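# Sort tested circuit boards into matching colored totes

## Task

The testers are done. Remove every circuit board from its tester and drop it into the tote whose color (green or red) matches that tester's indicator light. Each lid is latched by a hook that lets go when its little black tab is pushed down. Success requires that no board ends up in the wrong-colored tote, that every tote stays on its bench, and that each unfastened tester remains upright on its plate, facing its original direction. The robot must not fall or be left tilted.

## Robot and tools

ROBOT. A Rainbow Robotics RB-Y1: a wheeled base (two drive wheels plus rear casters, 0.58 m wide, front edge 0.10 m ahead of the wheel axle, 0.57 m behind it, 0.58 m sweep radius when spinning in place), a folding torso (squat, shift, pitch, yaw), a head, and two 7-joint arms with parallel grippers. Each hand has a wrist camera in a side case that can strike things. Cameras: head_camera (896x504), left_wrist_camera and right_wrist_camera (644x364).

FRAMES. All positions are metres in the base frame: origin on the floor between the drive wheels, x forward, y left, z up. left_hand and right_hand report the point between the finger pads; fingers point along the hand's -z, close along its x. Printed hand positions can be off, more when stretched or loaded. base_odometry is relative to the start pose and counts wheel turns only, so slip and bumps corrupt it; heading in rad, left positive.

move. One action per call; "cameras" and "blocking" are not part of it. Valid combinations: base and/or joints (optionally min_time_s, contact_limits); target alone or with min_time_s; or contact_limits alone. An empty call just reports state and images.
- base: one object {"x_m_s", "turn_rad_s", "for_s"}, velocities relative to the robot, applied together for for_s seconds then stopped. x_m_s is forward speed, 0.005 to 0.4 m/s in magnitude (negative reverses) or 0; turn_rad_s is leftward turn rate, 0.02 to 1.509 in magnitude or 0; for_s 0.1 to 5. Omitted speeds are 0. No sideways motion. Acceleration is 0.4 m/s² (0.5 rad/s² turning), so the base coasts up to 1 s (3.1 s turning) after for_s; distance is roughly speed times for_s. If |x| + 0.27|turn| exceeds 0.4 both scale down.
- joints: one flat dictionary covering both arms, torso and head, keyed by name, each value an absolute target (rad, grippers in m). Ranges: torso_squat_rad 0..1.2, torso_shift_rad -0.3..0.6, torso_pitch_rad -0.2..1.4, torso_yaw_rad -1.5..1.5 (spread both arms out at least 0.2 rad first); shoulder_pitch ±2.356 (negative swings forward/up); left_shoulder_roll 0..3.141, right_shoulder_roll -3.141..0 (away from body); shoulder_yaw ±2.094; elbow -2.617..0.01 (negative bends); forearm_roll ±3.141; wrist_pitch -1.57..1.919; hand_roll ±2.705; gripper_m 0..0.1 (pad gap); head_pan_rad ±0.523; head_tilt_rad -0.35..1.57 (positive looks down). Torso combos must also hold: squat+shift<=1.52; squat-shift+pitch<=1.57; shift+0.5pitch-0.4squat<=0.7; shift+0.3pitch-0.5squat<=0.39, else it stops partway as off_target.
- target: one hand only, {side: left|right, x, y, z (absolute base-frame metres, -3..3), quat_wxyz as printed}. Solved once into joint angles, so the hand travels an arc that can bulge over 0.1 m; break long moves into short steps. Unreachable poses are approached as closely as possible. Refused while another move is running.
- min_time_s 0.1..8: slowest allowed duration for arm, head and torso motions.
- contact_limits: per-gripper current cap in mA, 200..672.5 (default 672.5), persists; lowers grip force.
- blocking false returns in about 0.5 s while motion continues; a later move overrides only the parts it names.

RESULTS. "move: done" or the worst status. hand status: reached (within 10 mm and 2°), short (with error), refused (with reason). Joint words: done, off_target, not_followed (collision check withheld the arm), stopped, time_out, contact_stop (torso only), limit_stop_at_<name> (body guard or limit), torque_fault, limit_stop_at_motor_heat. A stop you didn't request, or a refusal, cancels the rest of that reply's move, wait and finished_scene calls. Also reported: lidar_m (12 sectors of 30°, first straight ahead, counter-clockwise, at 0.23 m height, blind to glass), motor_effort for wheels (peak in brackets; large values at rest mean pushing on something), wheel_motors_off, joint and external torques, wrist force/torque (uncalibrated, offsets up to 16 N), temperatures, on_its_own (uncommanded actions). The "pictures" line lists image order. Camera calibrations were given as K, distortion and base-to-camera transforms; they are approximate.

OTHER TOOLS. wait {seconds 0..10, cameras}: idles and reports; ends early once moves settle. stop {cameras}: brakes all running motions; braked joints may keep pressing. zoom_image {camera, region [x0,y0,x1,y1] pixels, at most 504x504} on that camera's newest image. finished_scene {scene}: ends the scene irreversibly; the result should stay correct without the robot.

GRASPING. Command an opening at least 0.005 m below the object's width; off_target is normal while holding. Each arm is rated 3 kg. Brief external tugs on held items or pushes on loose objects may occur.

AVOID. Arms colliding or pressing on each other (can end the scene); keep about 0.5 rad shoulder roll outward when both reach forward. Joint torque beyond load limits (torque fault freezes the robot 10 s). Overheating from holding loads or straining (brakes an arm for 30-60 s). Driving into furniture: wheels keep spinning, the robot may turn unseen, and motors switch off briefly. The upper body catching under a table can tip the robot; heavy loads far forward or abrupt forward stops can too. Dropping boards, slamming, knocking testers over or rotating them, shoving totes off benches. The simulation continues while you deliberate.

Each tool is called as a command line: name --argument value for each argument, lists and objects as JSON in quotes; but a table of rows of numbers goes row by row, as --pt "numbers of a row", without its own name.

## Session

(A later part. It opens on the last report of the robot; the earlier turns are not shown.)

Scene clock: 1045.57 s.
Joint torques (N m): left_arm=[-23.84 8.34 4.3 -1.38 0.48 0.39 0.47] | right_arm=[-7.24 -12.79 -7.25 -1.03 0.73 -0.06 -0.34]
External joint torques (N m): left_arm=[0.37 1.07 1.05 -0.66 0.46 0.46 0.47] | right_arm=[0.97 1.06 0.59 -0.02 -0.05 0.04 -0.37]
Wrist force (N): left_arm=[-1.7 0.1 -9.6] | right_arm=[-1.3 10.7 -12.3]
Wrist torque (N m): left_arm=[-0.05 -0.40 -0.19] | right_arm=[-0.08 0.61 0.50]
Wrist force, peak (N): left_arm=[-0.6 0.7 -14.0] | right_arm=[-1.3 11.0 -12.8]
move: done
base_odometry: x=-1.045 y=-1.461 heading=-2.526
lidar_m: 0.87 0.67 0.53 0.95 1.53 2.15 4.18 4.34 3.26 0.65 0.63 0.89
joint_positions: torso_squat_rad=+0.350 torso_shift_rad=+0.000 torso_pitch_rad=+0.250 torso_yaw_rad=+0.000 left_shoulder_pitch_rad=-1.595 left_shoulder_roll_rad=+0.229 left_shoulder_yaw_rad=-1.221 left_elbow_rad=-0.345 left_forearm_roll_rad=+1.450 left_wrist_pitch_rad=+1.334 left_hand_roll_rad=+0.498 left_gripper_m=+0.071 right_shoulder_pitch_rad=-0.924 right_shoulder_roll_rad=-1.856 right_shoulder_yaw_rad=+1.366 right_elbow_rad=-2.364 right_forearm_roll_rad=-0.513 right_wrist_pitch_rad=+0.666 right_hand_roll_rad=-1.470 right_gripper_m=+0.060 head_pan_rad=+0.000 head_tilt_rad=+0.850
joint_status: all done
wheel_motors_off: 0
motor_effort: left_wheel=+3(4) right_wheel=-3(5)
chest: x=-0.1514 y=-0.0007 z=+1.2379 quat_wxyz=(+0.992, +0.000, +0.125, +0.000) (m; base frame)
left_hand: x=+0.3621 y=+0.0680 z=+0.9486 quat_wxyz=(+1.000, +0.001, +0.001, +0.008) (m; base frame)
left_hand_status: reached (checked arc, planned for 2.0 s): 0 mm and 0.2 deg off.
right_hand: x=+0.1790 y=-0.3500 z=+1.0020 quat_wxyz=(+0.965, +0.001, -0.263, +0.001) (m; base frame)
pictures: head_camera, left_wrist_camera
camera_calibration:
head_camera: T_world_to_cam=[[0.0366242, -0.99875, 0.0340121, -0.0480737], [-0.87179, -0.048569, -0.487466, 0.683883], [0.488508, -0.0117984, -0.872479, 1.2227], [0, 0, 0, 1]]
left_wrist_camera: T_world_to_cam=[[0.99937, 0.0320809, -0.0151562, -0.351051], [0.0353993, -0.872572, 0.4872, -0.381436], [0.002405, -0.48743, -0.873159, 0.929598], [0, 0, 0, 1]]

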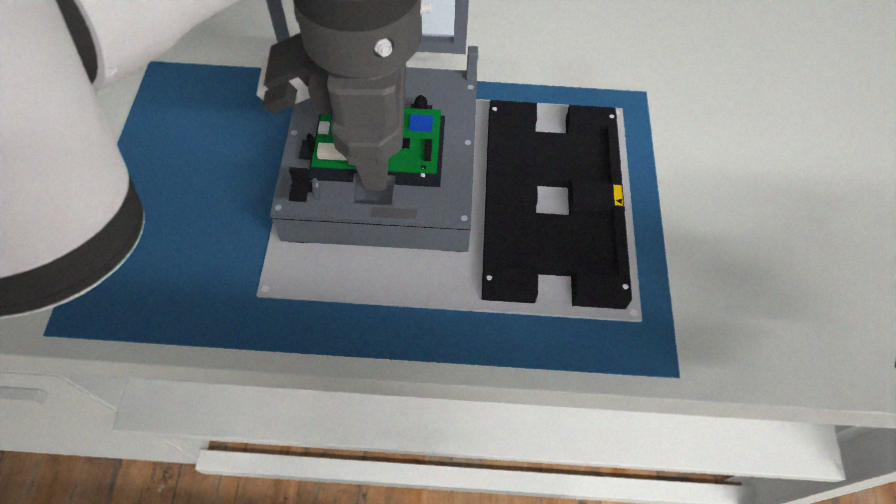

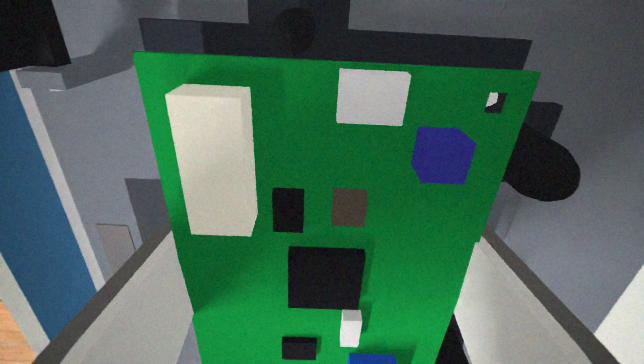

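Lifting off cleanly.

move --target '{"side":"left","x":0.362,"y":0.068,"z":0.965,"quat_wxyz":[1,0,0,0.0085]}' --min_time_s 2.5 --cameras '["left_wrist_camera","head_camera"]'

move --target '{"side":"left","x":0.362,"y":0.068,"z":1.02,"quat_wxyz":[1,0,0,0.0085]}' --min_time_s 2.5 --cameras '["head_camera"]'

move --target '{"side":"left","x":0.35,"y":0.08,"z":1.08,"quat_wxyz":[1,0,0,0.0085]}' --min_time_s 2.5 --cameras '[]'

move --target '{"side":"left","x":0.29,"y":0.2,"z":1.12,"quat_wxyz":[0.9998,0,0,0.022]}' --min_time_s 3 --cameras '["head_camera","left_wrist_camera"]'

zoom_image --camera "head_camera" --region '[240, 40, 690, 320]'

Scene clock: 1055.40 s.
Wrist force, peak (N): left_arm=[-2.7 0.1 -10.3] | right_arm=[-1.5 11.2 -12.5]
move: done
joint_status: all done
wheel_motors_off: 0
motor_effort: left_wheel=+1(4) right_wheel=-4(4)
left_hand_status: reached (checked arc, planned for 2.5 s): 1 mm and 0.8 deg off.
pictures: head_camera, left_wrist_camera
camera_calibration:
head_camera: T_world_to_cam=[[0.0366241, -0.99875, 0.034012, -0.0480737], [-0.87179, -0.048569, -0.487466, 0.683883], [0.488508, -0.0117983, -0.87248, 1.2227], [0, 0, 0, 1]]
left_wrist_camera: T_world_to_cam=[[0.999186, 0.0317541, -0.0248906, -0.341745], [0.039833, -0.874513, 0.483363, -0.386763], [-0.00641835, -0.483961, -0.875066, 0.948011], [0, 0, 0, 1]]

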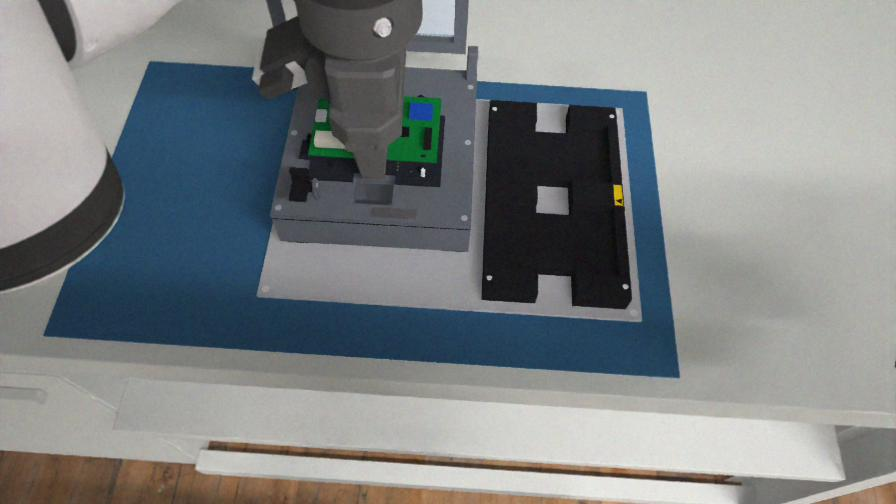

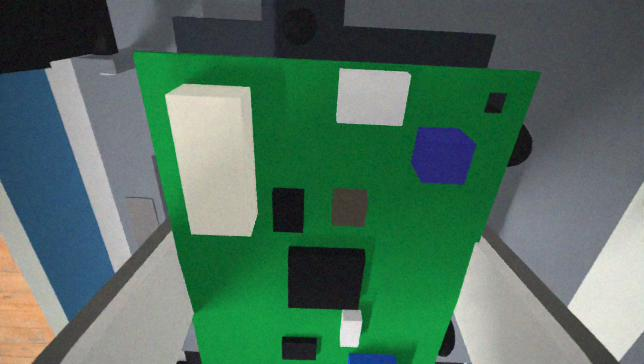

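Scene clock: 1058.23 s.
Wrist force, peak (N): left_arm=[-1.6 0.1 -10.0] | right_arm=[-1.2 11.1 -12.5]
move: done
joint_status: all done
wheel_motors_off: 0
motor_effort: left_wheel=+2(4) right_wheel=-4(5)
left_hand_status: reached (checked arc, planned for 2.5 s): 0 mm and 0.4 deg off.
pictures: head_camera
camera_calibration:
head_camera: T_world_to_cam=[[0.0366243, -0.99875, 0.0340118, -0.0480735], [-0.87179, -0.048569, -0.487465, 0.683883], [0.488508, -0.0117981, -0.87248, 1.2227], [0, 0, 0, 1]]

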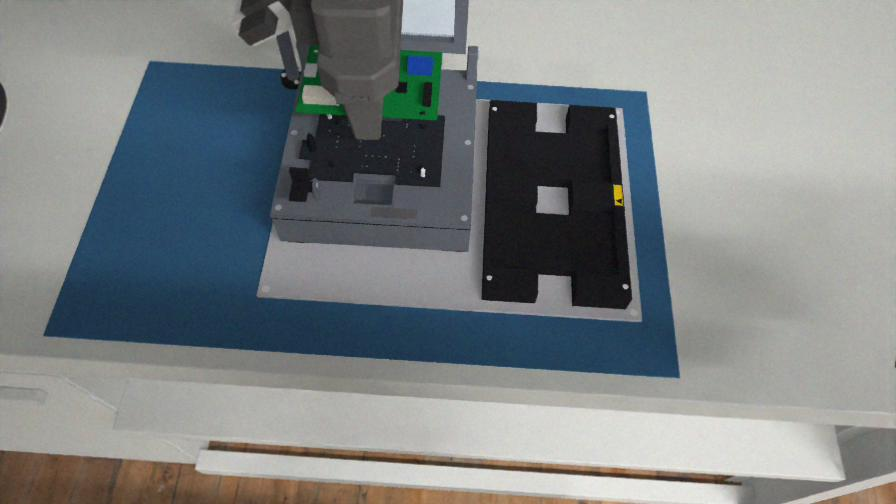

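Scene clock: 1061.07 s.
Wrist force, peak (N): left_arm=[-1.8 0.0 -10.0] | right_arm=[-1.2 11.2 -12.7]
move: done
joint_status: all done
wheel_motors_off: 0
motor_effort: left_wheel=+2(3) right_wheel=-3(5)
left_hand_status: reached (checked arc, planned for 2.5 s): 0 mm and 0.5 deg off.
pictures: none

Scene clock: 1064.40 s.
Joint torques (N m): left_arm=[-17.61 9.07 11.49 -0.43 0.38 0.23 0.47] | right_arm=[-7.19 -12.81 -7.57 -0.84 0.67 -0.03 -0.19]
External joint torques (N m): left_arm=[2.14 0.64 1.23 -0.74 0.35 0.28 0.47] | right_arm=[1.01 1.04 0.28 0.17 -0.11 0.07 -0.22]
Wrist force (N): left_arm=[-2.0 -0.1 -9.7] | right_arm=[-1.2 10.9 -12.3]
Wrist torque (N m): left_arm=[-0.04 -0.46 -0.19] | right_arm=[-0.09 0.62 0.50]
Wrist force, peak (N): left_arm=[-1.9 0.2 -10.1] | right_arm=[-1.3 11.1 -12.5]
move: done
base_odometry: x=-1.045 y=-1.461 heading=-2.526
lidar_m: 0.87 0.68 0.53 0.95 1.54 2.15 4.17 4.34 3.27 0.65 0.62 0.89
joint_positions: torso_squat_rad=+0.350 torso_shift_rad=+0.000 torso_pitch_rad=+0.250 torso_yaw_rad=+0.000 left_shoulder_pitch_rad=-1.572 left_shoulder_roll_rad=+1.101 left_shoulder_yaw_rad=-1.076 left_elbow_rad=-1.550 left_forearm_roll_rad=+1.617 left_wrist_pitch_rad=+1.643 left_hand_roll_rad=+0.900 left_gripper_m=+0.071 right_shoulder_pitch_rad=-0.924 right_shoulder_roll_rad=-1.856 right_shoulder_yaw_rad=+1.366 right_elbow_rad=-2.364 right_forearm_roll_rad=-0.513 right_wrist_pitch_rad=+0.666 right_hand_roll_rad=-1.470 right_gripper_m=+0.060 head_pan_rad=+0.000 head_tilt_rad=+0.850
joint_status: all done
wheel_motors_off: 0
motor_effort: left_wheel=+1(4) right_wheel=-5(5)
chest: x=-0.1514 y=-0.0007 z=+1.2379 quat_wxyz=(+0.992, +0.000, +0.125, +0.000) (m; base frame)
left_hand: x=+0.2900 y=+0.1999 z=+1.1201 quat_wxyz=(+1.000, +0.000, +0.000, +0.022) (m; base frame)
left_hand_status: reached (checked arc, planned for 3.0 s): 0 mm and 0.0 deg off.
right_hand: x=+0.1790 y=-0.3500 z=+1.0020 quat_wxyz=(+0.965, +0.001, -0.263, +0.001) (m; base frame)
pictures: head_camera, left_wrist_camera
camera_calibration:
head_camera: T_world_to_cam=[[0.0366243, -0.99875, 0.034012, -0.0480737], [-0.87179, -0.0485691, -0.487466, 0.683883], [0.488508, -0.0117983, -0.872479, 1.2227], [0, 0, 0, 1]]
left_wrist_camera: T_world_to_cam=[[0.998174, 0.059025, -0.0128205, -0.288284], [0.0577637, -0.870796, 0.48824, -0.3553], [0.0176543, -0.488089, -0.872615, 1.13886], [0, 0, 0, 1]]

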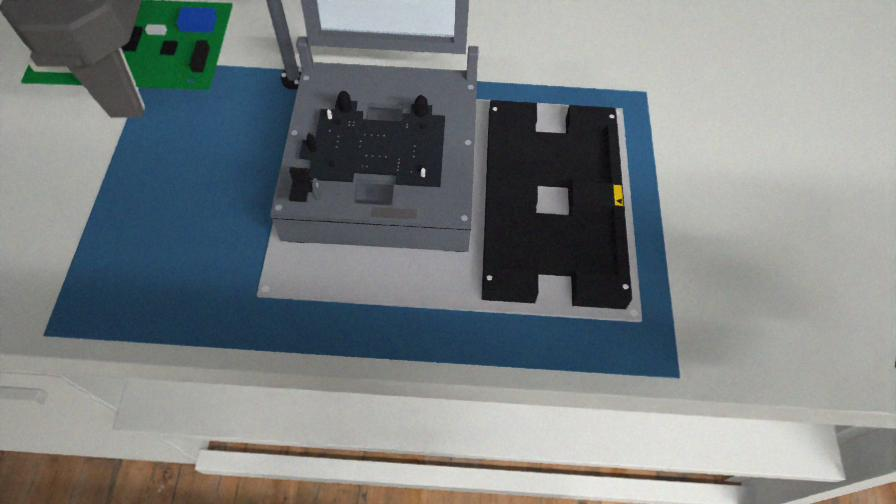

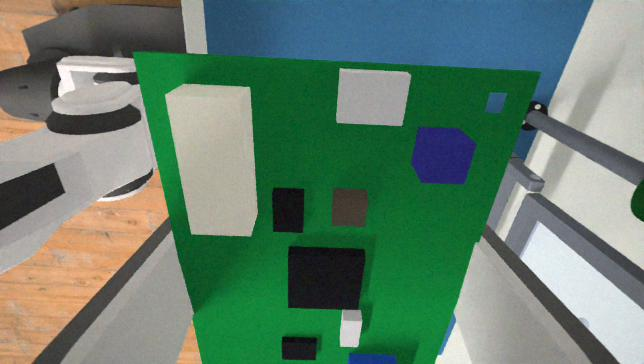

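Scaled by 1.120 from the camera's 896x504 image, which has a finer 1280x720 frame.

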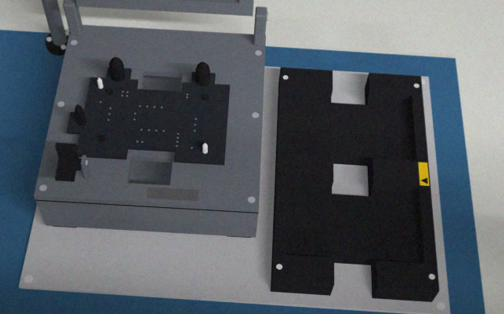

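move --base '{"x_m_s":-0.3,"for_s":2}' --cameras '[]'

move --base '{"turn_rad_s":0.6,"for_s":5}' --joints '{"torso_pitch_rad":0.0,"head_tilt_rad":0.5}' --cameras '["head_camera"]'

Scene clock: 1074.40 s.
Wrist force, peak (N): left_arm=[-1.8 -0.3 -10.3] | right_arm=[-1.4 11.0 -12.7]
move: done
base_status: done (sent for 2 of 2 s)
wheel_motors_off: 0
motor_effort: left_wheel=+6(31) right_wheel=+1(25)
pictures: none

Scene clock: 1080.90 s.
Joint torques (N m): left_arm=[-18.06 7.36 10.44 1.39 -0.07 -0.24 0.42] | right_arm=[-8.91 -10.68 -9.08 0.45 0.83 -0.13 -0.15]
External joint torques (N m): left_arm=[1.52 0.22 0.42 -0.32 0.27 0.13 0.43] | right_arm=[0.98 0.89 0.28 0.05 -0.18 0.02 -0.19]
Wrist force (N): left_arm=[-3.6 0.1 -9.3] | right_arm=[-2.6 11.2 -11.2]
Wrist torque (N m): left_arm=[-0.07 -0.53 -0.19] | right_arm=[-0.15 0.52 0.47]
Wrist force, peak (N): left_arm=[-3.6 -0.1 -9.9] | right_arm=[-1.5 10.8 -12.6]
move: done
base_odometry: x=-0.555 y=-1.115 heading=+0.474
lidar_m: 3.58 3.61 3.39 3.14 1.22 0.98 1.47 0.98 1.05 1.49 1.50 1.90
base_status: done (sent for 5 of 5 s)
joint_positions: torso_squat_rad=+0.350 torso_shift_rad=+0.000 torso_pitch_rad=+0.000 torso_yaw_rad=+0.000 left_shoulder_pitch_rad=-1.572 left_shoulder_roll_rad=+1.101 left_shoulder_yaw_rad=-1.076 left_elbow_rad=-1.551 left_forearm_roll_rad=+1.617 left_wrist_pitch_rad=+1.643 left_hand_roll_rad=+0.900 left_gripper_m=+0.071 right_shoulder_pitch_rad=-0.924 right_shoulder_roll_rad=-1.856 right_shoulder_yaw_rad=+1.366 right_elbow_rad=-2.364 right_forearm_roll_rad=-0.513 right_wrist_pitch_rad=+0.666 right_hand_roll_rad=-1.470 right_gripper_m=+0.060 head_pan_rad=+0.000 head_tilt_rad=+0.500
joint_status: all done
wheel_motors_off: 0
motor_effort: left_wheel=+1(29) right_wheel=+4(28)
chest: x=-0.2281 y=-0.0007 z=+1.2475 quat_wxyz=(+1.000, +0.000, +0.000, +0.000) (m; base frame)
left_hand: x=+0.2287 y=+0.1999 z=+1.2427 quat_wxyz=(+0.992, -0.003, -0.125, +0.022) (m; base frame)
right_hand: x=+0.1503 y=-0.3501 z=+1.1008 quat_wxyz=(+0.924, +0.001, -0.381, +0.001) (m; base frame)
pictures: head_camera
camera_calibration:
head_camera: T_world_to_cam=[[0.0105545, -0.99876, 0.0486496, -0.0707738], [-0.444101, -0.0482727, -0.894675, 1.26242], [0.895915, -0.0121625, -0.44406, 0.76645], [0, 0, 0, 1]]

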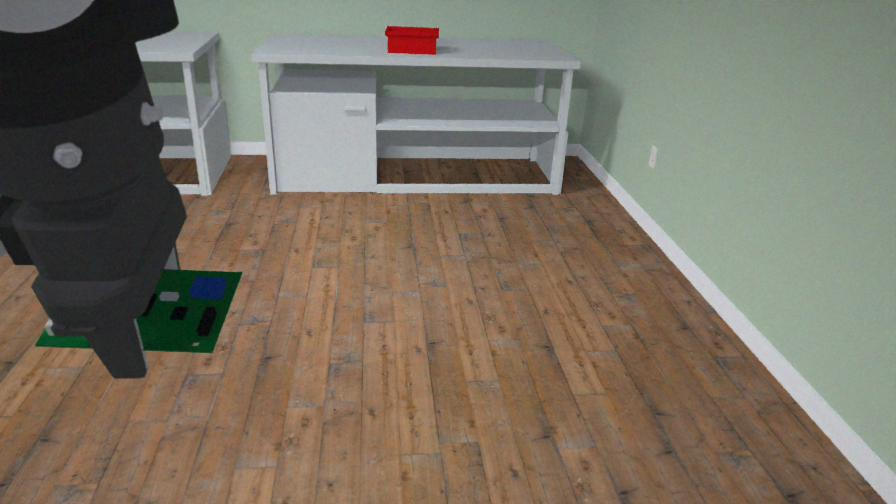

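move --base '{"turn_rad_s":0.1,"for_s":0.27}' --cameras '[]'

move --base '{"x_m_s":0.38,"for_s":5}' --cameras '[]'

move --base '{"x_m_s":0.38,"for_s":1.87}' --joints '{"head_tilt_rad":0.65}' --cameras '["head_camera"]'

Scene clock: 1088.37 s.
Wrist force, peak (N): left_arm=[-3.5 0.0 -9.9] | right_arm=[-2.5 11.2 -11.6]
move: done
base_status: done (sent for 0.27 of 0.27 s)
wheel_motors_off: 0
motor_effort: left_wheel=+1(18) right_wheel=+4(24)
pictures: none

Scene clock: 1094.63 s.
Wrist force, peak (N): left_arm=[-3.6 0.0 -10.0] | right_arm=[-2.4 11.0 -11.9]
move: done
base_status: done (sent for 5 of 5 s)
wheel_motors_off: 0
motor_effort: left_wheel=+0(29) right_wheel=-4(30)
pictures: none

Scene clock: 1097.80 s.
Joint torques (N m): left_arm=[-18.31 7.43 10.54 1.37 -0.14 -0.19 0.35] | right_arm=[-9 -10.43 -8.73 0.55 0.8 -0.11 -0.23]
External joint torques (N m): left_arm=[1.27 0.29 0.51 -0.34 0.2 0.19 0.36] | right_arm=[0.88 1.14 0.62 0.14 -0.22 0.04 -0.27]
Wrist force (N): left_arm=[-3.5 0.1 -9.5] | right_arm=[-2.9 11.0 -11.2]
Wrist torque (N m): left_arm=[-0.08 -0.52 -0.20] | right_arm=[-0.09 0.49 0.49]
Wrist force, peak (N): left_arm=[-3.7 -0.1 -9.9] | right_arm=[-2.5 11.1 -11.9]
move: done
base_odometry: x=+1.734 y=+0.137 heading=+0.501
lidar_m: 1.49 1.00 1.27 2.67 3.44 3.56 3.43 1.97 1.34 1.25 1.26 1.25
base_status: done (sent for 1.87 of 1.87 s)
joint_positions: torso_squat_rad=+0.350 torso_shift_rad=+0.000 torso_pitch_rad=+0.000 torso_yaw_rad=+0.000 left_shoulder_pitch_rad=-1.572 left_shoulder_roll_rad=+1.101 left_shoulder_yaw_rad=-1.076 left_elbow_rad=-1.551 left_forearm_roll_rad=+1.617 left_wrist_pitch_rad=+1.643 left_hand_roll_rad=+0.900 left_gripper_m=+0.071 right_shoulder_pitch_rad=-0.924 right_shoulder_roll_rad=-1.856 right_shoulder_yaw_rad=+1.366 right_elbow_rad=-2.364 right_forearm_roll_rad=-0.513 right_wrist_pitch_rad=+0.666 right_hand_roll_rad=-1.470 right_gripper_m=+0.060 head_pan_rad=+0.000 head_tilt_rad=+0.650
joint_status: all done
wheel_motors_off: 0
motor_effort: left_wheel=+0(27) right_wheel=-4(20)
chest: x=-0.2280 y=-0.0007 z=+1.2475 quat_wxyz=(+1.000, +0.000, +0.000, +0.000) (m; base frame)
left_hand: x=+0.2289 y=+0.1998 z=+1.2426 quat_wxyz=(+0.992, -0.003, -0.124, +0.022) (m; base frame)
right_hand: x=+0.1504 y=-0.3501 z=+1.1007 quat_wxyz=(+0.924, +0.001, -0.381, +0.001) (m; base frame)
pictures: head_camera
camera_calibration:
head_camera: T_world_to_cam=[[0.0178492, -0.998759, 0.0464975, -0.0661708], [-0.572987, -0.0483287, -0.818138, 1.12517], [0.81937, -0.0120393, -0.573138, 0.937358], [0, 0, 0, 1]]

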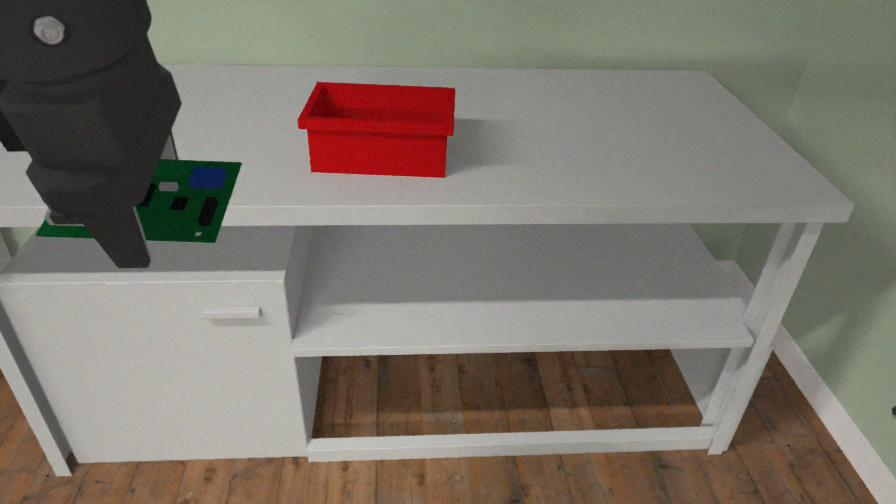

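move --joints '{"torso_pitch_rad":0.45,"head_tilt_rad":0.55}' --cameras '[]'

move --target '{"side":"left","x":0.28,"y":0.14,"z":1.12,"quat_wxyz":[0.9998,0,0,0.022]}' --min_time_s 3 --cameras '[]'

move --base '{"x_m_s":0.2,"for_s":3.2}' --cameras '[]'

move --target '{"side":"left","x":0.36,"y":0.11,"z":1.12,"quat_wxyz":[1,0,0,0]}' --min_time_s 2 --cameras '[]'

move --target '{"side":"left","x":0.43,"y":0.11,"z":1.09,"quat_wxyz":[1,0,0,0]}' --min_time_s 2 --cameras '["head_camera","left_wrist_camera"]'

Scene clock: 1110.20 s.
Wrist force, peak (N): left_arm=[-3.7 0.0 -9.9] | right_arm=[0.0 11.0 -13.2]
move: done
joint_status: all done
wheel_motors_off: 0
motor_effort: left_wheel=+2(3) right_wheel=-2(6)
pictures: none

Scene clock: 1113.53 s.
Wrist force, peak (N): left_arm=[-1.9 0.3 -10.0] | right_arm=[-0.1 11.0 -13.2]
move: done
joint_status: all done
wheel_motors_off: 0
motor_effort: left_wheel=+1(4) right_wheel=-1(5)
left_hand_status: reached (checked arc, planned for 3.0 s): 0 mm and 0.0 deg off.
pictures: none

Scene clock: 1117.60 s.
Wrist force, peak (N): left_arm=[-2.4 0.1 -10.0] | right_arm=[-0.1 11.2 -13.1]
move: done
base_status: done (sent for 3.2 of 3.2 s)
wheel_motors_off: 0
motor_effort: left_wheel=+0(23) right_wheel=-2(21)
pictures: none

Scene clock: 1119.93 s.
Wrist force, peak (N): left_arm=[-2.2 0.0 -10.1] | right_arm=[-0.3 11.0 -13.2]
move: done
joint_status: all done
wheel_motors_off: 0
motor_effort: left_wheel=+0(2) right_wheel=-4(5)
left_hand_status: reached (checked arc, planned for 2.0 s): 0 mm and 0.1 deg off.
pictures: none

Scene clock: 1122.27 s.
Joint torques (N m): left_arm=[-23.7 6.14 6.65 0.15 0.07 -0.4 -0.25] | right_arm=[-5.71 -13.88 -6.05 -1.78 0.36 -0.05 -0.26]
External joint torques (N m): left_arm=[0.32 -1.87 -1.32 1.16 0.05 -0.33 -0.25] | right_arm=[0.78 1.18 0.23 0.32 -0.2 0.02 -0.28]
Wrist force (N): left_arm=[-2.0 0.0 -9.9] | right_arm=[-0.3 10.9 -12.8]
Wrist torque (N m): left_arm=[-0.05 -0.42 -0.18] | right_arm=[-0.12 0.65 0.49]
Wrist force, peak (N): left_arm=[-2.1 0.1 -10.1] | right_arm=[-0.1 11.1 -13.2]
move: done
base_odometry: x=+2.295 y=+0.445 heading=+0.501
lidar_m: 0.98 0.50 0.45 0.96 3.48 4.28 4.06 1.86 1.27 1.18 0.84 1.05
joint_positions: torso_squat_rad=+0.350 torso_shift_rad=+0.000 torso_pitch_rad=+0.450 torso_yaw_rad=+0.000 left_shoulder_pitch_rad=-1.909 left_shoulder_roll_rad=+0.723 left_shoulder_yaw_rad=-1.071 left_elbow_rad=-0.967 left_forearm_roll_rad=+1.472 left_wrist_pitch_rad=+1.692 left_hand_roll_rad=+0.721 left_gripper_m=+0.071 right_shoulder_pitch_rad=-0.924 right_shoulder_roll_rad=-1.856 right_shoulder_yaw_rad=+1.366 right_elbow_rad=-2.364 right_forearm_roll_rad=-0.513 right_wrist_pitch_rad=+0.666 right_hand_roll_rad=-1.470 right_gripper_m=+0.060 head_pan_rad=+0.000 head_tilt_rad=+0.550
joint_status: all done
wheel_motors_off: 0
motor_effort: left_wheel=+1(2) right_wheel=-2(5)
chest: x=-0.0935 y=-0.0007 z=+1.2167 quat_wxyz=(+0.975, +0.000, +0.223, +0.000) (m; base frame)
left_hand: x=+0.4294 y=+0.1101 z=+1.0901 quat_wxyz=(+1.000, -0.001, -0.002, +0.000) (m; base frame)
left_hand_status: reached (checked arc, planned for 2.0 s): 1 mm and 0.3 deg off.
right_hand: x=+0.1836 y=-0.3500 z=+0.9200 quat_wxyz=(+0.986, +0.001, -0.165, +0.001) (m; base frame)
pictures: head_camera, left_wrist_camera
camera_calibration:
head_camera: T_world_to_cam=[[0.0329295, -0.998753, 0.0375286, -0.0550003], [-0.818736, -0.0484919, -0.572119, 0.863519], [0.573226, -0.0118864, -0.819311, 1.0679], [0, 0, 0, 1]]
left_wrist_camera: T_world_to_cam=[[0.999838, 0.016213, -0.0078342, -0.423961], [0.0179718, -0.871478, 0.490105, -0.411739], [0.00111875, -0.490167, -0.871628, 1.07266], [0, 0, 0, 1]]

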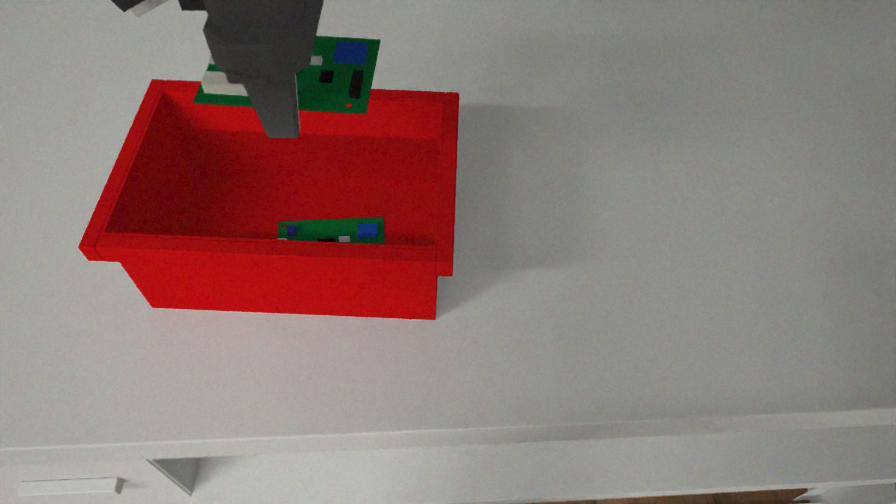

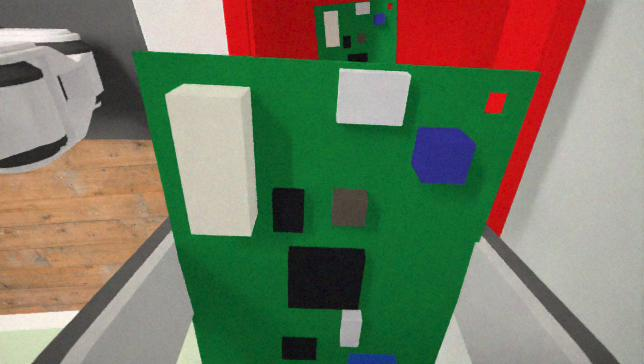

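move --base '{"x_m_s":0.1,"for_s":0.4}' --cameras '[]'

move --target '{"side":"left","x":0.438,"y":0.122,"z":1.04,"quat_wxyz":[1,0,0,0]}' --min_time_s 2 --cameras '[]'

move --target '{"side":"left","x":0.438,"y":0.122,"z":0.985,"quat_wxyz":[1,0,0,0]}' --min_time_s 2 --cameras '["head_camera","left_wrist_camera"]'

Scene clock: 1132.17 s.
Wrist force, peak (N): left_arm=[-2.5 0.1 -10.1] | right_arm=[0.4 11.2 -13.3]
move: done
base_status: done (sent for 0.4 of 0.4 s)
wheel_motors_off: 0
motor_effort: left_wheel=+0(23) right_wheel=-3(20)
pictures: none

Scene clock: 1134.50 s.
Wrist force, peak (N): left_arm=[-2.3 -0.1 -10.1] | right_arm=[-0.2 11.1 -13.3]
move: done
joint_status: all done
wheel_motors_off: 0
motor_effort: left_wheel=+0(2) right_wheel=-4(5)
left_hand_status: reached (checked arc, planned for 2.0 s): 1 mm and 0.1 deg off.
pictures: none

Scene clock: 1136.83 s.
Joint torques (N m): left_arm=[-21.94 6.18 5.98 -0.26 0 -0.39 -0.27] | right_arm=[-5.57 -13.84 -5.84 -1.71 0.31 -0.02 -0.24]
External joint torques (N m): left_arm=[2.22 -1.98 -1.25 1.11 -0.02 -0.31 -0.27] | right_arm=[0.92 1.22 0.43 0.39 -0.24 0.05 -0.26]
Wrist force (N): left_arm=[-1.9 0.0 -9.6] | right_arm=[-0.3 11.1 -12.7]
Wrist torque (N m): left_arm=[-0.07 -0.43 -0.21] | right_arm=[-0.12 0.67 0.50]
Wrist force, peak (N): left_arm=[-2.0 0.1 -10.0] | right_arm=[-0.4 11.1 -13.0]
move: done
base_odometry: x=+2.330 y=+0.464 heading=+0.501
lidar_m: 0.94 0.49 0.44 0.86 3.49 4.33 4.11 1.87 1.27 1.18 0.82 1.01
joint_positions: torso_squat_rad=+0.350 torso_shift_rad=+0.000 torso_pitch_rad=+0.450 torso_yaw_rad=+0.000 left_shoulder_pitch_rad=-1.747 left_shoulder_roll_rad=+0.644 left_shoulder_yaw_rad=-1.126 left_elbow_rad=-0.853 left_forearm_roll_rad=+1.400 left_wrist_pitch_rad=+1.489 left_hand_roll_rad=+0.634 left_gripper_m=+0.071 right_shoulder_pitch_rad=-0.924 right_shoulder_roll_rad=-1.856 right_shoulder_yaw_rad=+1.366 right_elbow_rad=-2.364 right_forearm_roll_rad=-0.513 right_wrist_pitch_rad=+0.666 right_hand_roll_rad=-1.470 right_gripper_m=+0.060 head_pan_rad=+0.000 head_tilt_rad=+0.550
joint_status: all done
wheel_motors_off: 0
motor_effort: left_wheel=-1(2) right_wheel=-3(5)
chest: x=-0.0934 y=-0.0007 z=+1.2167 quat_wxyz=(+0.975, +0.000, +0.223, +0.000) (m; base frame)
left_hand: x=+0.4376 y=+0.1223 z=+0.9855 quat_wxyz=(+1.000, +0.000, -0.002, +0.000) (m; base frame)
left_hand_status: reached (checked arc, planned for 2.0 s): 1 mm and 0.2 deg off.
right_hand: x=+0.1836 y=-0.3500 z=+0.9199 quat_wxyz=(+0.986, +0.001, -0.165, +0.001) (m; base frame)
pictures: head_camera, left_wrist_camera
camera_calibration:
head_camera: T_world_to_cam=[[0.0329284, -0.998753, 0.0375291, -0.0550014], [-0.818756, -0.0484908, -0.57209, 0.8635], [0.573196, -0.0118892, -0.819332, 1.0679], [0, 0, 0, 1]]
left_wrist_camera: T_world_to_cam=[[0.999834, 0.0157991, -0.00912198, -0.431842], [0.0182419, -0.872241, 0.488735, -0.348711], [-0.000234994, -0.48882, -0.872384, 0.988611], [0, 0, 0, 1]]

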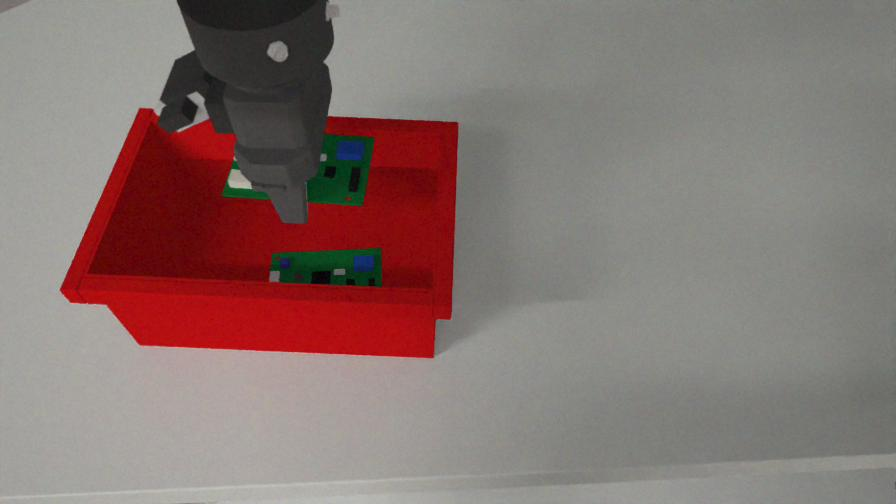

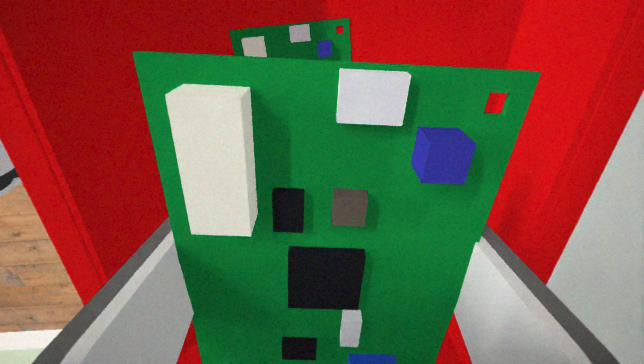

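move --target '{"side":"left","x":0.455,"y":0.122,"z":0.94,"quat_wxyz":[1,0,0,0]}' --min_time_s 2 --cameras '["head_camera","left_wrist_camera"]'

move --target '{"side":"left","x":0.458,"y":0.122,"z":0.92,"quat_wxyz":[1,0,0,0]}' --min_time_s 2 --cameras '["head_camera","left_wrist_camera"]'

Scene clock: 1158.07 s.
Wrist force, peak (N): left_arm=[-2.0 0.2 -9.9] | right_arm=[-0.5 11.0 -13.4]
move: done
joint_status: all done
wheel_motors_off: 0
motor_effort: left_wheel=-1(2) right_wheel=-4(5)
left_hand_status: reached (checked arc, planned for 2.0 s): 1 mm and 0.4 deg off.
pictures: head_camera, left_wrist_camera
camera_calibration:
head_camera: T_world_to_cam=[[0.0329281, -0.998753, 0.0375291, -0.0550016], [-0.818757, -0.0484906, -0.572089, 0.8635], [0.573196, -0.0118893, -0.819332, 1.0679], [0, 0, 0, 1]]
left_wrist_camera: T_world_to_cam=[[0.999853, 0.0158927, -0.00638639, -0.451698], [0.016984, -0.871718, 0.489713, -0.327335], [0.00221574, -0.48975, -0.87186, 0.947457], [0, 0, 0, 1]]

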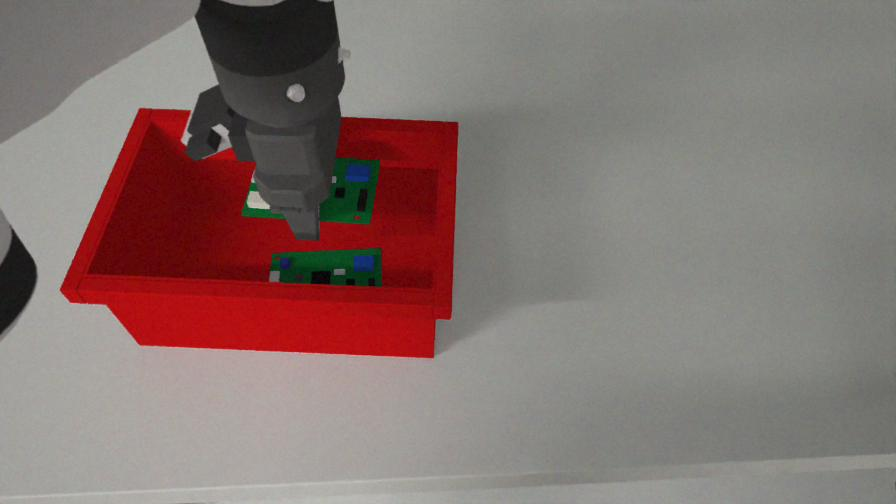

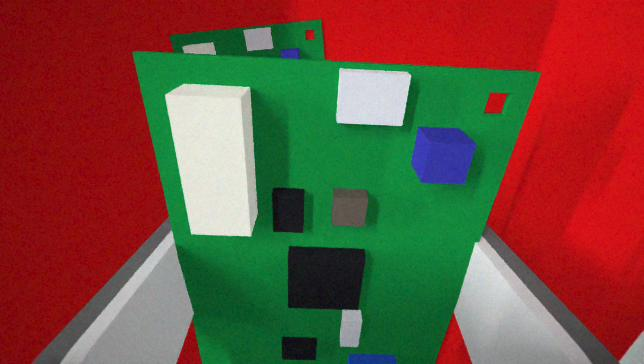

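Scene clock: 1160.40 s.
Joint torques (N m): left_arm=[-22.32 5.57 3.83 -0.08 0.03 -0.43 -0.25] | right_arm=[-5.51 -13.82 -5.98 -1.87 0.37 -0.08 -0.25]
External joint torques (N m): left_arm=[2.51 -2.16 1.26 1.16 0.03 -0.28 -0.25] | right_arm=[0.98 1.24 0.29 0.23 -0.18 -0.01 -0.27]
Wrist force (N): left_arm=[-2.1 -0.1 -9.4] | right_arm=[0.0 10.9 -13.0]
Wrist torque (N m): left_arm=[-0.02 -0.44 -0.22] | right_arm=[-0.08 0.72 0.50]
Wrist force, peak (N): left_arm=[-2.3 -0.1 -9.8] | right_arm=[0.0 11.0 -13.2]
move: done
base_odometry: x=+2.330 y=+0.464 heading=+0.501
lidar_m: 0.94 0.48 0.43 0.87 3.49 4.32 4.11 1.87 1.27 1.18 0.82 1.01
joint_positions: torso_squat_rad=+0.350 torso_shift_rad=+0.000 torso_pitch_rad=+0.450 torso_yaw_rad=+0.000 left_shoulder_pitch_rad=-1.750 left_shoulder_roll_rad=+0.359 left_shoulder_yaw_rad=-1.130 left_elbow_rad=-0.267 left_forearm_roll_rad=+1.385 left_wrist_pitch_rad=+1.299 left_hand_roll_rad=+0.328 left_gripper_m=+0.071 right_shoulder_pitch_rad=-0.924 right_shoulder_roll_rad=-1.856 right_shoulder_yaw_rad=+1.366 right_elbow_rad=-2.364 right_forearm_roll_rad=-0.513 right_wrist_pitch_rad=+0.666 right_hand_roll_rad=-1.470 right_gripper_m=+0.060 head_pan_rad=+0.000 head_tilt_rad=+0.550
joint_status: all done
wheel_motors_off: 0
motor_effort: left_wheel=-2(2) right_wheel=-3(5)
chest: x=-0.0934 y=-0.0007 z=+1.2167 quat_wxyz=(+0.975, +0.000, +0.223, +0.000) (m; base frame)
left_hand: x=+0.4576 y=+0.1222 z=+0.9204 quat_wxyz=(+1.000, -0.003, -0.017, +0.000) (m; base frame)
left_hand_status: reached (checked arc, as near as the solve gets, planned for 2.0 s): 1 mm and 1.9 deg off.
right_hand: x=+0.1836 y=-0.3500 z=+0.9199 quat_wxyz=(+0.986, +0.001, -0.165, +0.001) (m; base frame)
pictures: head_camera, left_wrist_camera
camera_calibration:
head_camera: T_world_to_cam=[[0.0329283, -0.998753, 0.0375291, -0.0550015], [-0.818757, -0.0484907, -0.572089, 0.8635], [0.573196, -0.0118893, -0.819332, 1.0679], [0, 0, 0, 1]]
left_wrist_camera: T_world_to_cam=[[0.999662, 0.0154742, 0.0208708, -0.4799], [0.00314456, -0.869447, 0.494016, -0.315585], [0.0257905, -0.493784, -0.869202, 0.917582], [0, 0, 0, 1]]

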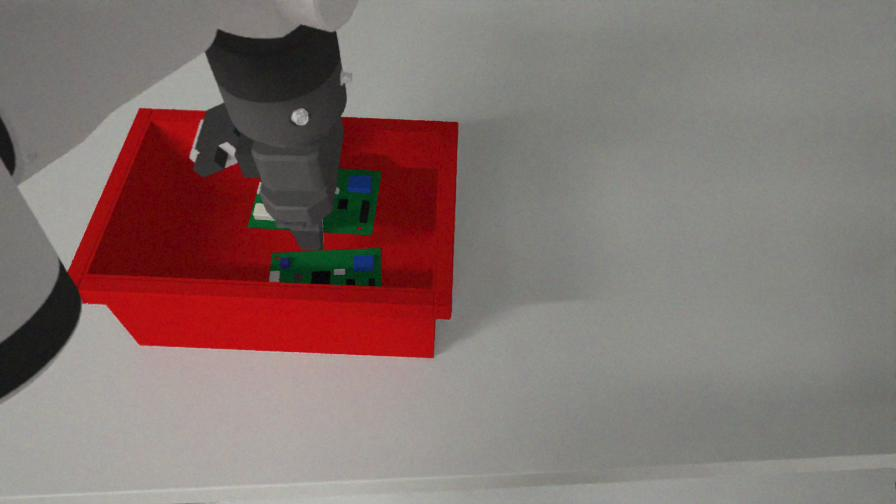

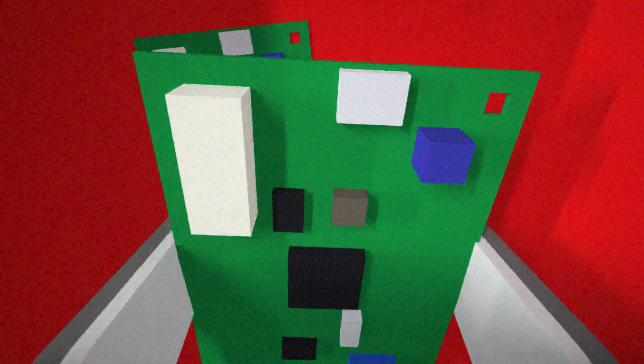

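move --joints '{"torso_squat_rad":0.39}' --cameras '["head_camera"]'

Scene clock: 1168.43 s.
Joint torques (N m): left_arm=[-22.77 5.92 3.95 -0.14 0.09 -0.48 -0.24] | right_arm=[-5.79 -13.62 -5.81 -1.68 0.32 -0.08 -0.23]
External joint torques (N m): left_arm=[2.06 -1.81 1.37 1.1 0.08 -0.32 -0.24] | right_arm=[0.7 1.44 0.46 0.42 -0.23 -0.01 -0.24]
Wrist force (N): left_arm=[-2.7 -0.3 -9.2] | right_arm=[-0.3 10.6 -12.9]
Wrist torque (N m): left_arm=[0.00 -0.51 -0.22] | right_arm=[-0.06 0.65 0.51]
Wrist force, peak (N): left_arm=[-2.5 -0.1 -9.8] | right_arm=[-0.2 11.1 -13.3]
move: done
base_odometry: x=+2.330 y=+0.464 heading=+0.501
lidar_m: 0.94 0.49 0.43 0.86 3.48 4.31 4.10 1.88 1.27 1.18 0.82 1.00
joint_positions: torso_squat_rad=+0.390 torso_shift_rad=+0.000 torso_pitch_rad=+0.450 torso_yaw_rad=+0.000 left_shoulder_pitch_rad=-1.750 left_shoulder_roll_rad=+0.359 left_shoulder_yaw_rad=-1.130 left_elbow_rad=-0.267 left_forearm_roll_rad=+1.385 left_wrist_pitch_rad=+1.299 left_hand_roll_rad=+0.328 left_gripper_m=+0.071 right_shoulder_pitch_rad=-0.924 right_shoulder_roll_rad=-1.856 right_shoulder_yaw_rad=+1.366 right_elbow_rad=-2.364 right_forearm_roll_rad=-0.513 right_wrist_pitch_rad=+0.666 right_hand_roll_rad=-1.470 right_gripper_m=+0.060 head_pan_rad=+0.000 head_tilt_rad=+0.550
joint_status: all done
wheel_motors_off: 0
motor_effort: left_wheel=+0(2) right_wheel=-4(5)
chest: x=-0.0935 y=-0.0007 z=+1.2066 quat_wxyz=(+0.975, +0.000, +0.223, +0.000) (m; base frame)
left_hand: x=+0.4576 y=+0.1223 z=+0.9103 quat_wxyz=(+1.000, -0.003, -0.017, +0.000) (m; base frame)
right_hand: x=+0.1836 y=-0.3500 z=+0.9099 quat_wxyz=(+0.986, +0.001, -0.166, +0.001) (m; base frame)
pictures: head_camera
camera_calibration:
head_camera: T_world_to_cam=[[0.0329222, -0.998753, 0.0375345, -0.0546194], [-0.818667, -0.0484907, -0.572217, 0.857818], [0.573324, -0.0118896, -0.819243, 1.05956], [0, 0, 0, 1]]

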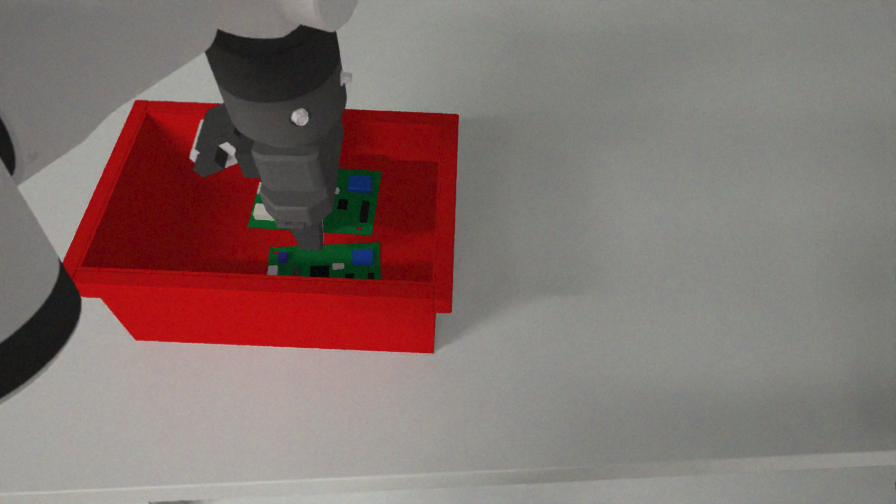

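move --joints '{"torso_squat_rad":0.425}' --cameras '["head_camera","left_wrist_camera"]'

Scene clock: 1172.27 s.
Joint torques (N m): left_arm=[-11.73 3.34 2.71 -0.17 0.74 0.55 -0.29] | right_arm=[-5.85 -13.72 -6.04 -1.77 0.42 -0.07 -0.12]
External joint torques (N m): left_arm=[13.13 -4.42 0.13 1.08 0.73 0.72 -0.28] | right_arm=[0.66 1.33 0.25 0.32 -0.13 0 -0.14]
Wrist force (N): left_arm=[-5.3 2.5 15.6] | right_arm=[-0.3 11.1 -12.9]
Wrist torque (N m): left_arm=[-0.12 -2.16 -0.03] | right_arm=[-0.12 0.65 0.52]
Wrist force, peak (N): left_arm=[-4.9 2.5 20.4] | right_arm=[-0.2 11.2 -13.2]
move: done
base_odometry: x=+2.330 y=+0.464 heading=+0.501
lidar_m: 0.94 0.49 0.43 0.86 3.48 4.32 4.11 1.87 1.27 1.18 0.82 1.01
joint_positions: torso_squat_rad=+0.425 torso_shift_rad=-0.001 torso_pitch_rad=+0.449 torso_yaw_rad=+0.000 left_shoulder_pitch_rad=-1.753 left_shoulder_roll_rad=+0.360 left_shoulder_yaw_rad=-1.130 left_elbow_rad=-0.267 left_forearm_roll_rad=+1.385 left_wrist_pitch_rad=+1.299 left_hand_roll_rad=+0.328 left_gripper_m=+0.071 right_shoulder_pitch_rad=-0.924 right_shoulder_roll_rad=-1.856 right_shoulder_yaw_rad=+1.366 right_elbow_rad=-2.364 right_forearm_roll_rad=-0.513 right_wrist_pitch_rad=+0.666 right_hand_roll_rad=-1.470 right_gripper_m=+0.060 head_pan_rad=+0.000 head_tilt_rad=+0.550
joint_status: all done
wheel_motors_off: 0
motor_effort: left_wheel=+2(4) right_wheel=-4(4)
chest: x=-0.0941 y=-0.0007 z=+1.1970 quat_wxyz=(+0.975, +0.000, +0.222, +0.000) (m; base frame)
left_hand: x=+0.4583 y=+0.1220 z=+0.9029 quat_wxyz=(+1.000, -0.003, -0.019, +0.000) (m; base frame)
right_hand: x=+0.1833 y=-0.3500 z=+0.9006 quat_wxyz=(+0.986, +0.001, -0.166, +0.001) (m; base frame)
pictures: head_camera, left_wrist_camera
camera_calibration:
head_camera: T_world_to_cam=[[0.0329097, -0.998753, 0.0375363, -0.0542419], [-0.817964, -0.048496, -0.573222, 0.853088], [0.574327, -0.0118388, -0.81854, 1.05132], [0, 0, 0, 1]]
left_wrist_camera: T_world_to_cam=[[0.999565, 0.0153154, 0.0252059, -0.484114], [0.000851485, -0.869238, 0.494393, -0.306454], [0.0294817, -0.494157, -0.868873, 0.900292], [0, 0, 0, 1]]

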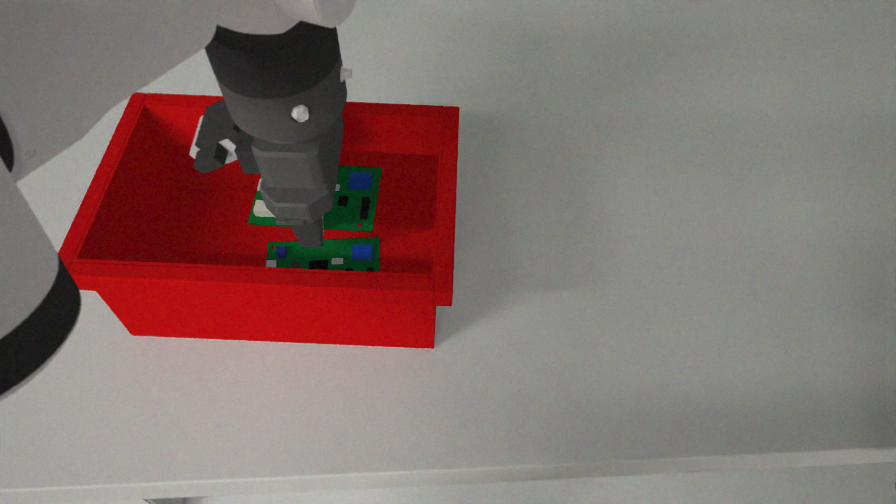

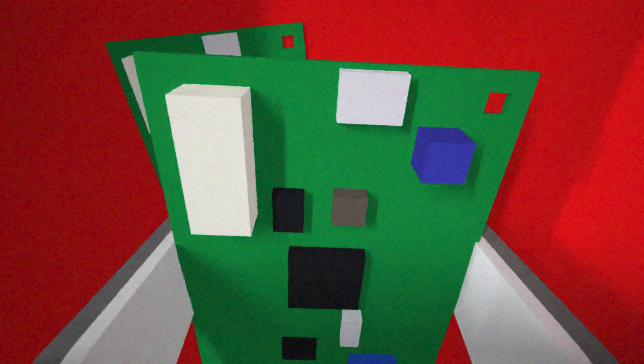

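Contact with the floor; back off slightly and release.

move --joints '{"torso_squat_rad":0.412}' --cameras '[]'

move --joints '{"left_gripper_m":0.083}' --cameras '["head_camera"]'

move --joints '{"torso_squat_rad":0.35}' --cameras '["head_camera","left_wrist_camera"]'

Scene clock: 1177.33 s.
Wrist force, peak (N): left_arm=[-5.1 2.5 17.8] | right_arm=[-0.1 11.3 -13.4]
move: done
joint_status: all done
wheel_motors_off: 0
motor_effort: left_wheel=+2(4) right_wheel=-3(4)
pictures: none

Scene clock: 1177.93 s.
Wrist force, peak (N): left_arm=[-1.9 -0.2 -6.0] | right_arm=[-0.2 10.9 -13.2]
move: done
joint_status: all done
wheel_motors_off: 0
motor_effort: left_wheel=+1(3) right_wheel=-2(4)
pictures: head_camera
camera_calibration:
head_camera: T_world_to_cam=[[0.0329425, -0.998753, 0.0375044, -0.0543559], [-0.818566, -0.0484921, -0.572363, 0.8545], [0.573468, -0.0118448, -0.819142, 1.0546], [0, 0, 0, 1]]

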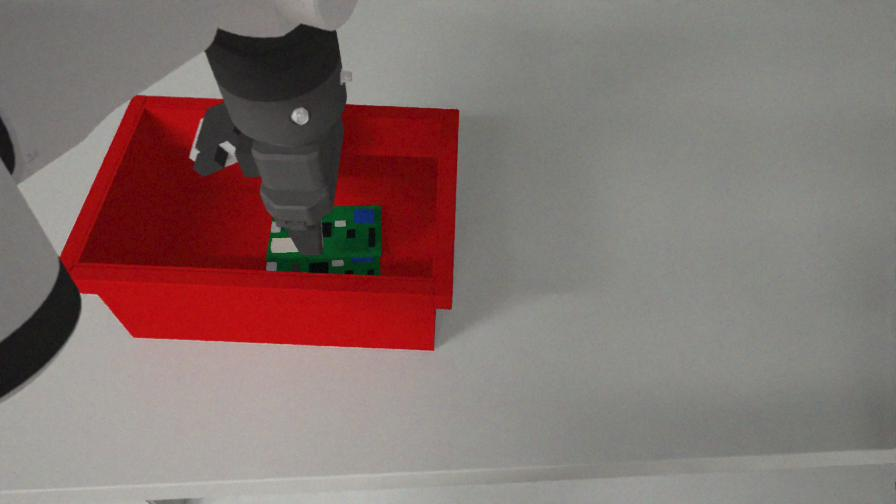

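Scene clock: 1178.87 s.
Joint torques (N m): left_arm=[-22.42 5.69 2.64 -0.15 0.42 0.15 -0.26] | right_arm=[-5.54 -13.79 -5.93 -1.75 0.42 -0.05 -0.2]
External joint torques (N m): left_arm=[2.4 -2.04 0.07 1.1 0.41 0.31 -0.26] | right_arm=[0.95 1.26 0.34 0.35 -0.13 0.02 -0.22]
Wrist force (N): left_arm=[-2.2 0.0 -9.1] | right_arm=[0.0 10.9 -13.0]
Wrist torque (N m): left_arm=[-0.03 -0.45 -0.23] | right_arm=[-0.09 0.70 0.50]
Wrist force, peak (N): left_arm=[-2.3 0.0 -9.6] | right_arm=[0.0 10.9 -13.4]
move: done
base_odometry: x=+2.330 y=+0.464 heading=+0.501
lidar_m: 0.94 0.49 0.43 0.88 3.49 4.33 4.10 1.86 1.27 1.18 0.82 1.01
joint_positions: torso_squat_rad=+0.350 torso_shift_rad=+0.000 torso_pitch_rad=+0.450 torso_yaw_rad=+0.000 left_shoulder_pitch_rad=-1.750 left_shoulder_roll_rad=+0.359 left_shoulder_yaw_rad=-1.130 left_elbow_rad=-0.267 left_forearm_roll_rad=+1.385 left_wrist_pitch_rad=+1.299 left_hand_roll_rad=+0.328 left_gripper_m=+0.083 right_shoulder_pitch_rad=-0.924 right_shoulder_roll_rad=-1.856 right_shoulder_yaw_rad=+1.366 right_elbow_rad=-2.364 right_forearm_roll_rad=-0.513 right_wrist_pitch_rad=+0.666 right_hand_roll_rad=-1.470 right_gripper_m=+0.060 head_pan_rad=+0.000 head_tilt_rad=+0.550
joint_status: all done
wheel_motors_off: 0
motor_effort: left_wheel=+0(3) right_wheel=-2(5)
chest: x=-0.0935 y=-0.0007 z=+1.2167 quat_wxyz=(+0.975, +0.000, +0.223, +0.000) (m; base frame)
left_hand: x=+0.4576 y=+0.1222 z=+0.9205 quat_wxyz=(+1.000, -0.003, -0.017, +0.000) (m; base frame)
right_hand: x=+0.1836 y=-0.3500 z=+0.9200 quat_wxyz=(+0.986, +0.001, -0.166, +0.001) (m; base frame)
pictures: head_camera, left_wrist_camera
camera_calibration:
head_camera: T_world_to_cam=[[0.0329483, -0.998753, 0.0374981, -0.0549669], [-0.818708, -0.0484903, -0.572159, 0.863556], [0.573264, -0.0118483, -0.819285, 1.06789], [0, 0, 0, 1]]
left_wrist_camera: T_world_to_cam=[[0.999655, 0.0155883, 0.0211448, -0.480193], [0.00310223, -0.869331, 0.494221, -0.315844], [0.0260859, -0.493985, -0.869079, 0.917421], [0, 0, 0, 1]]

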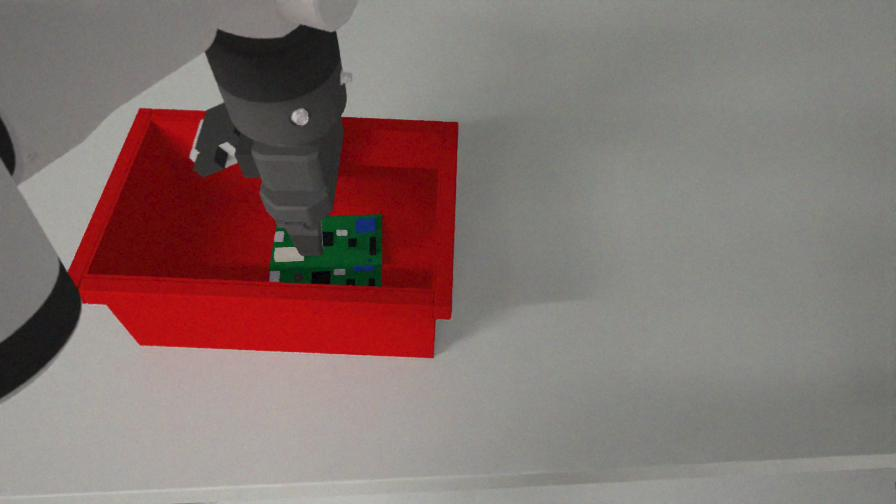

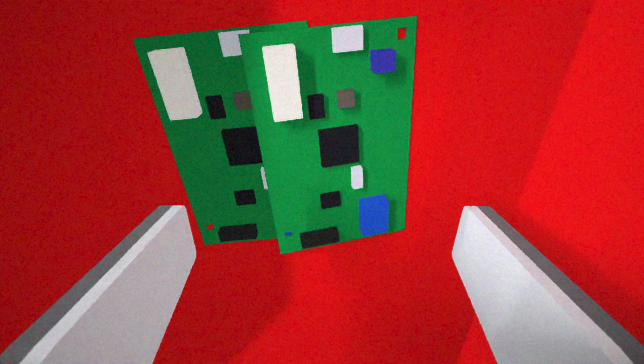

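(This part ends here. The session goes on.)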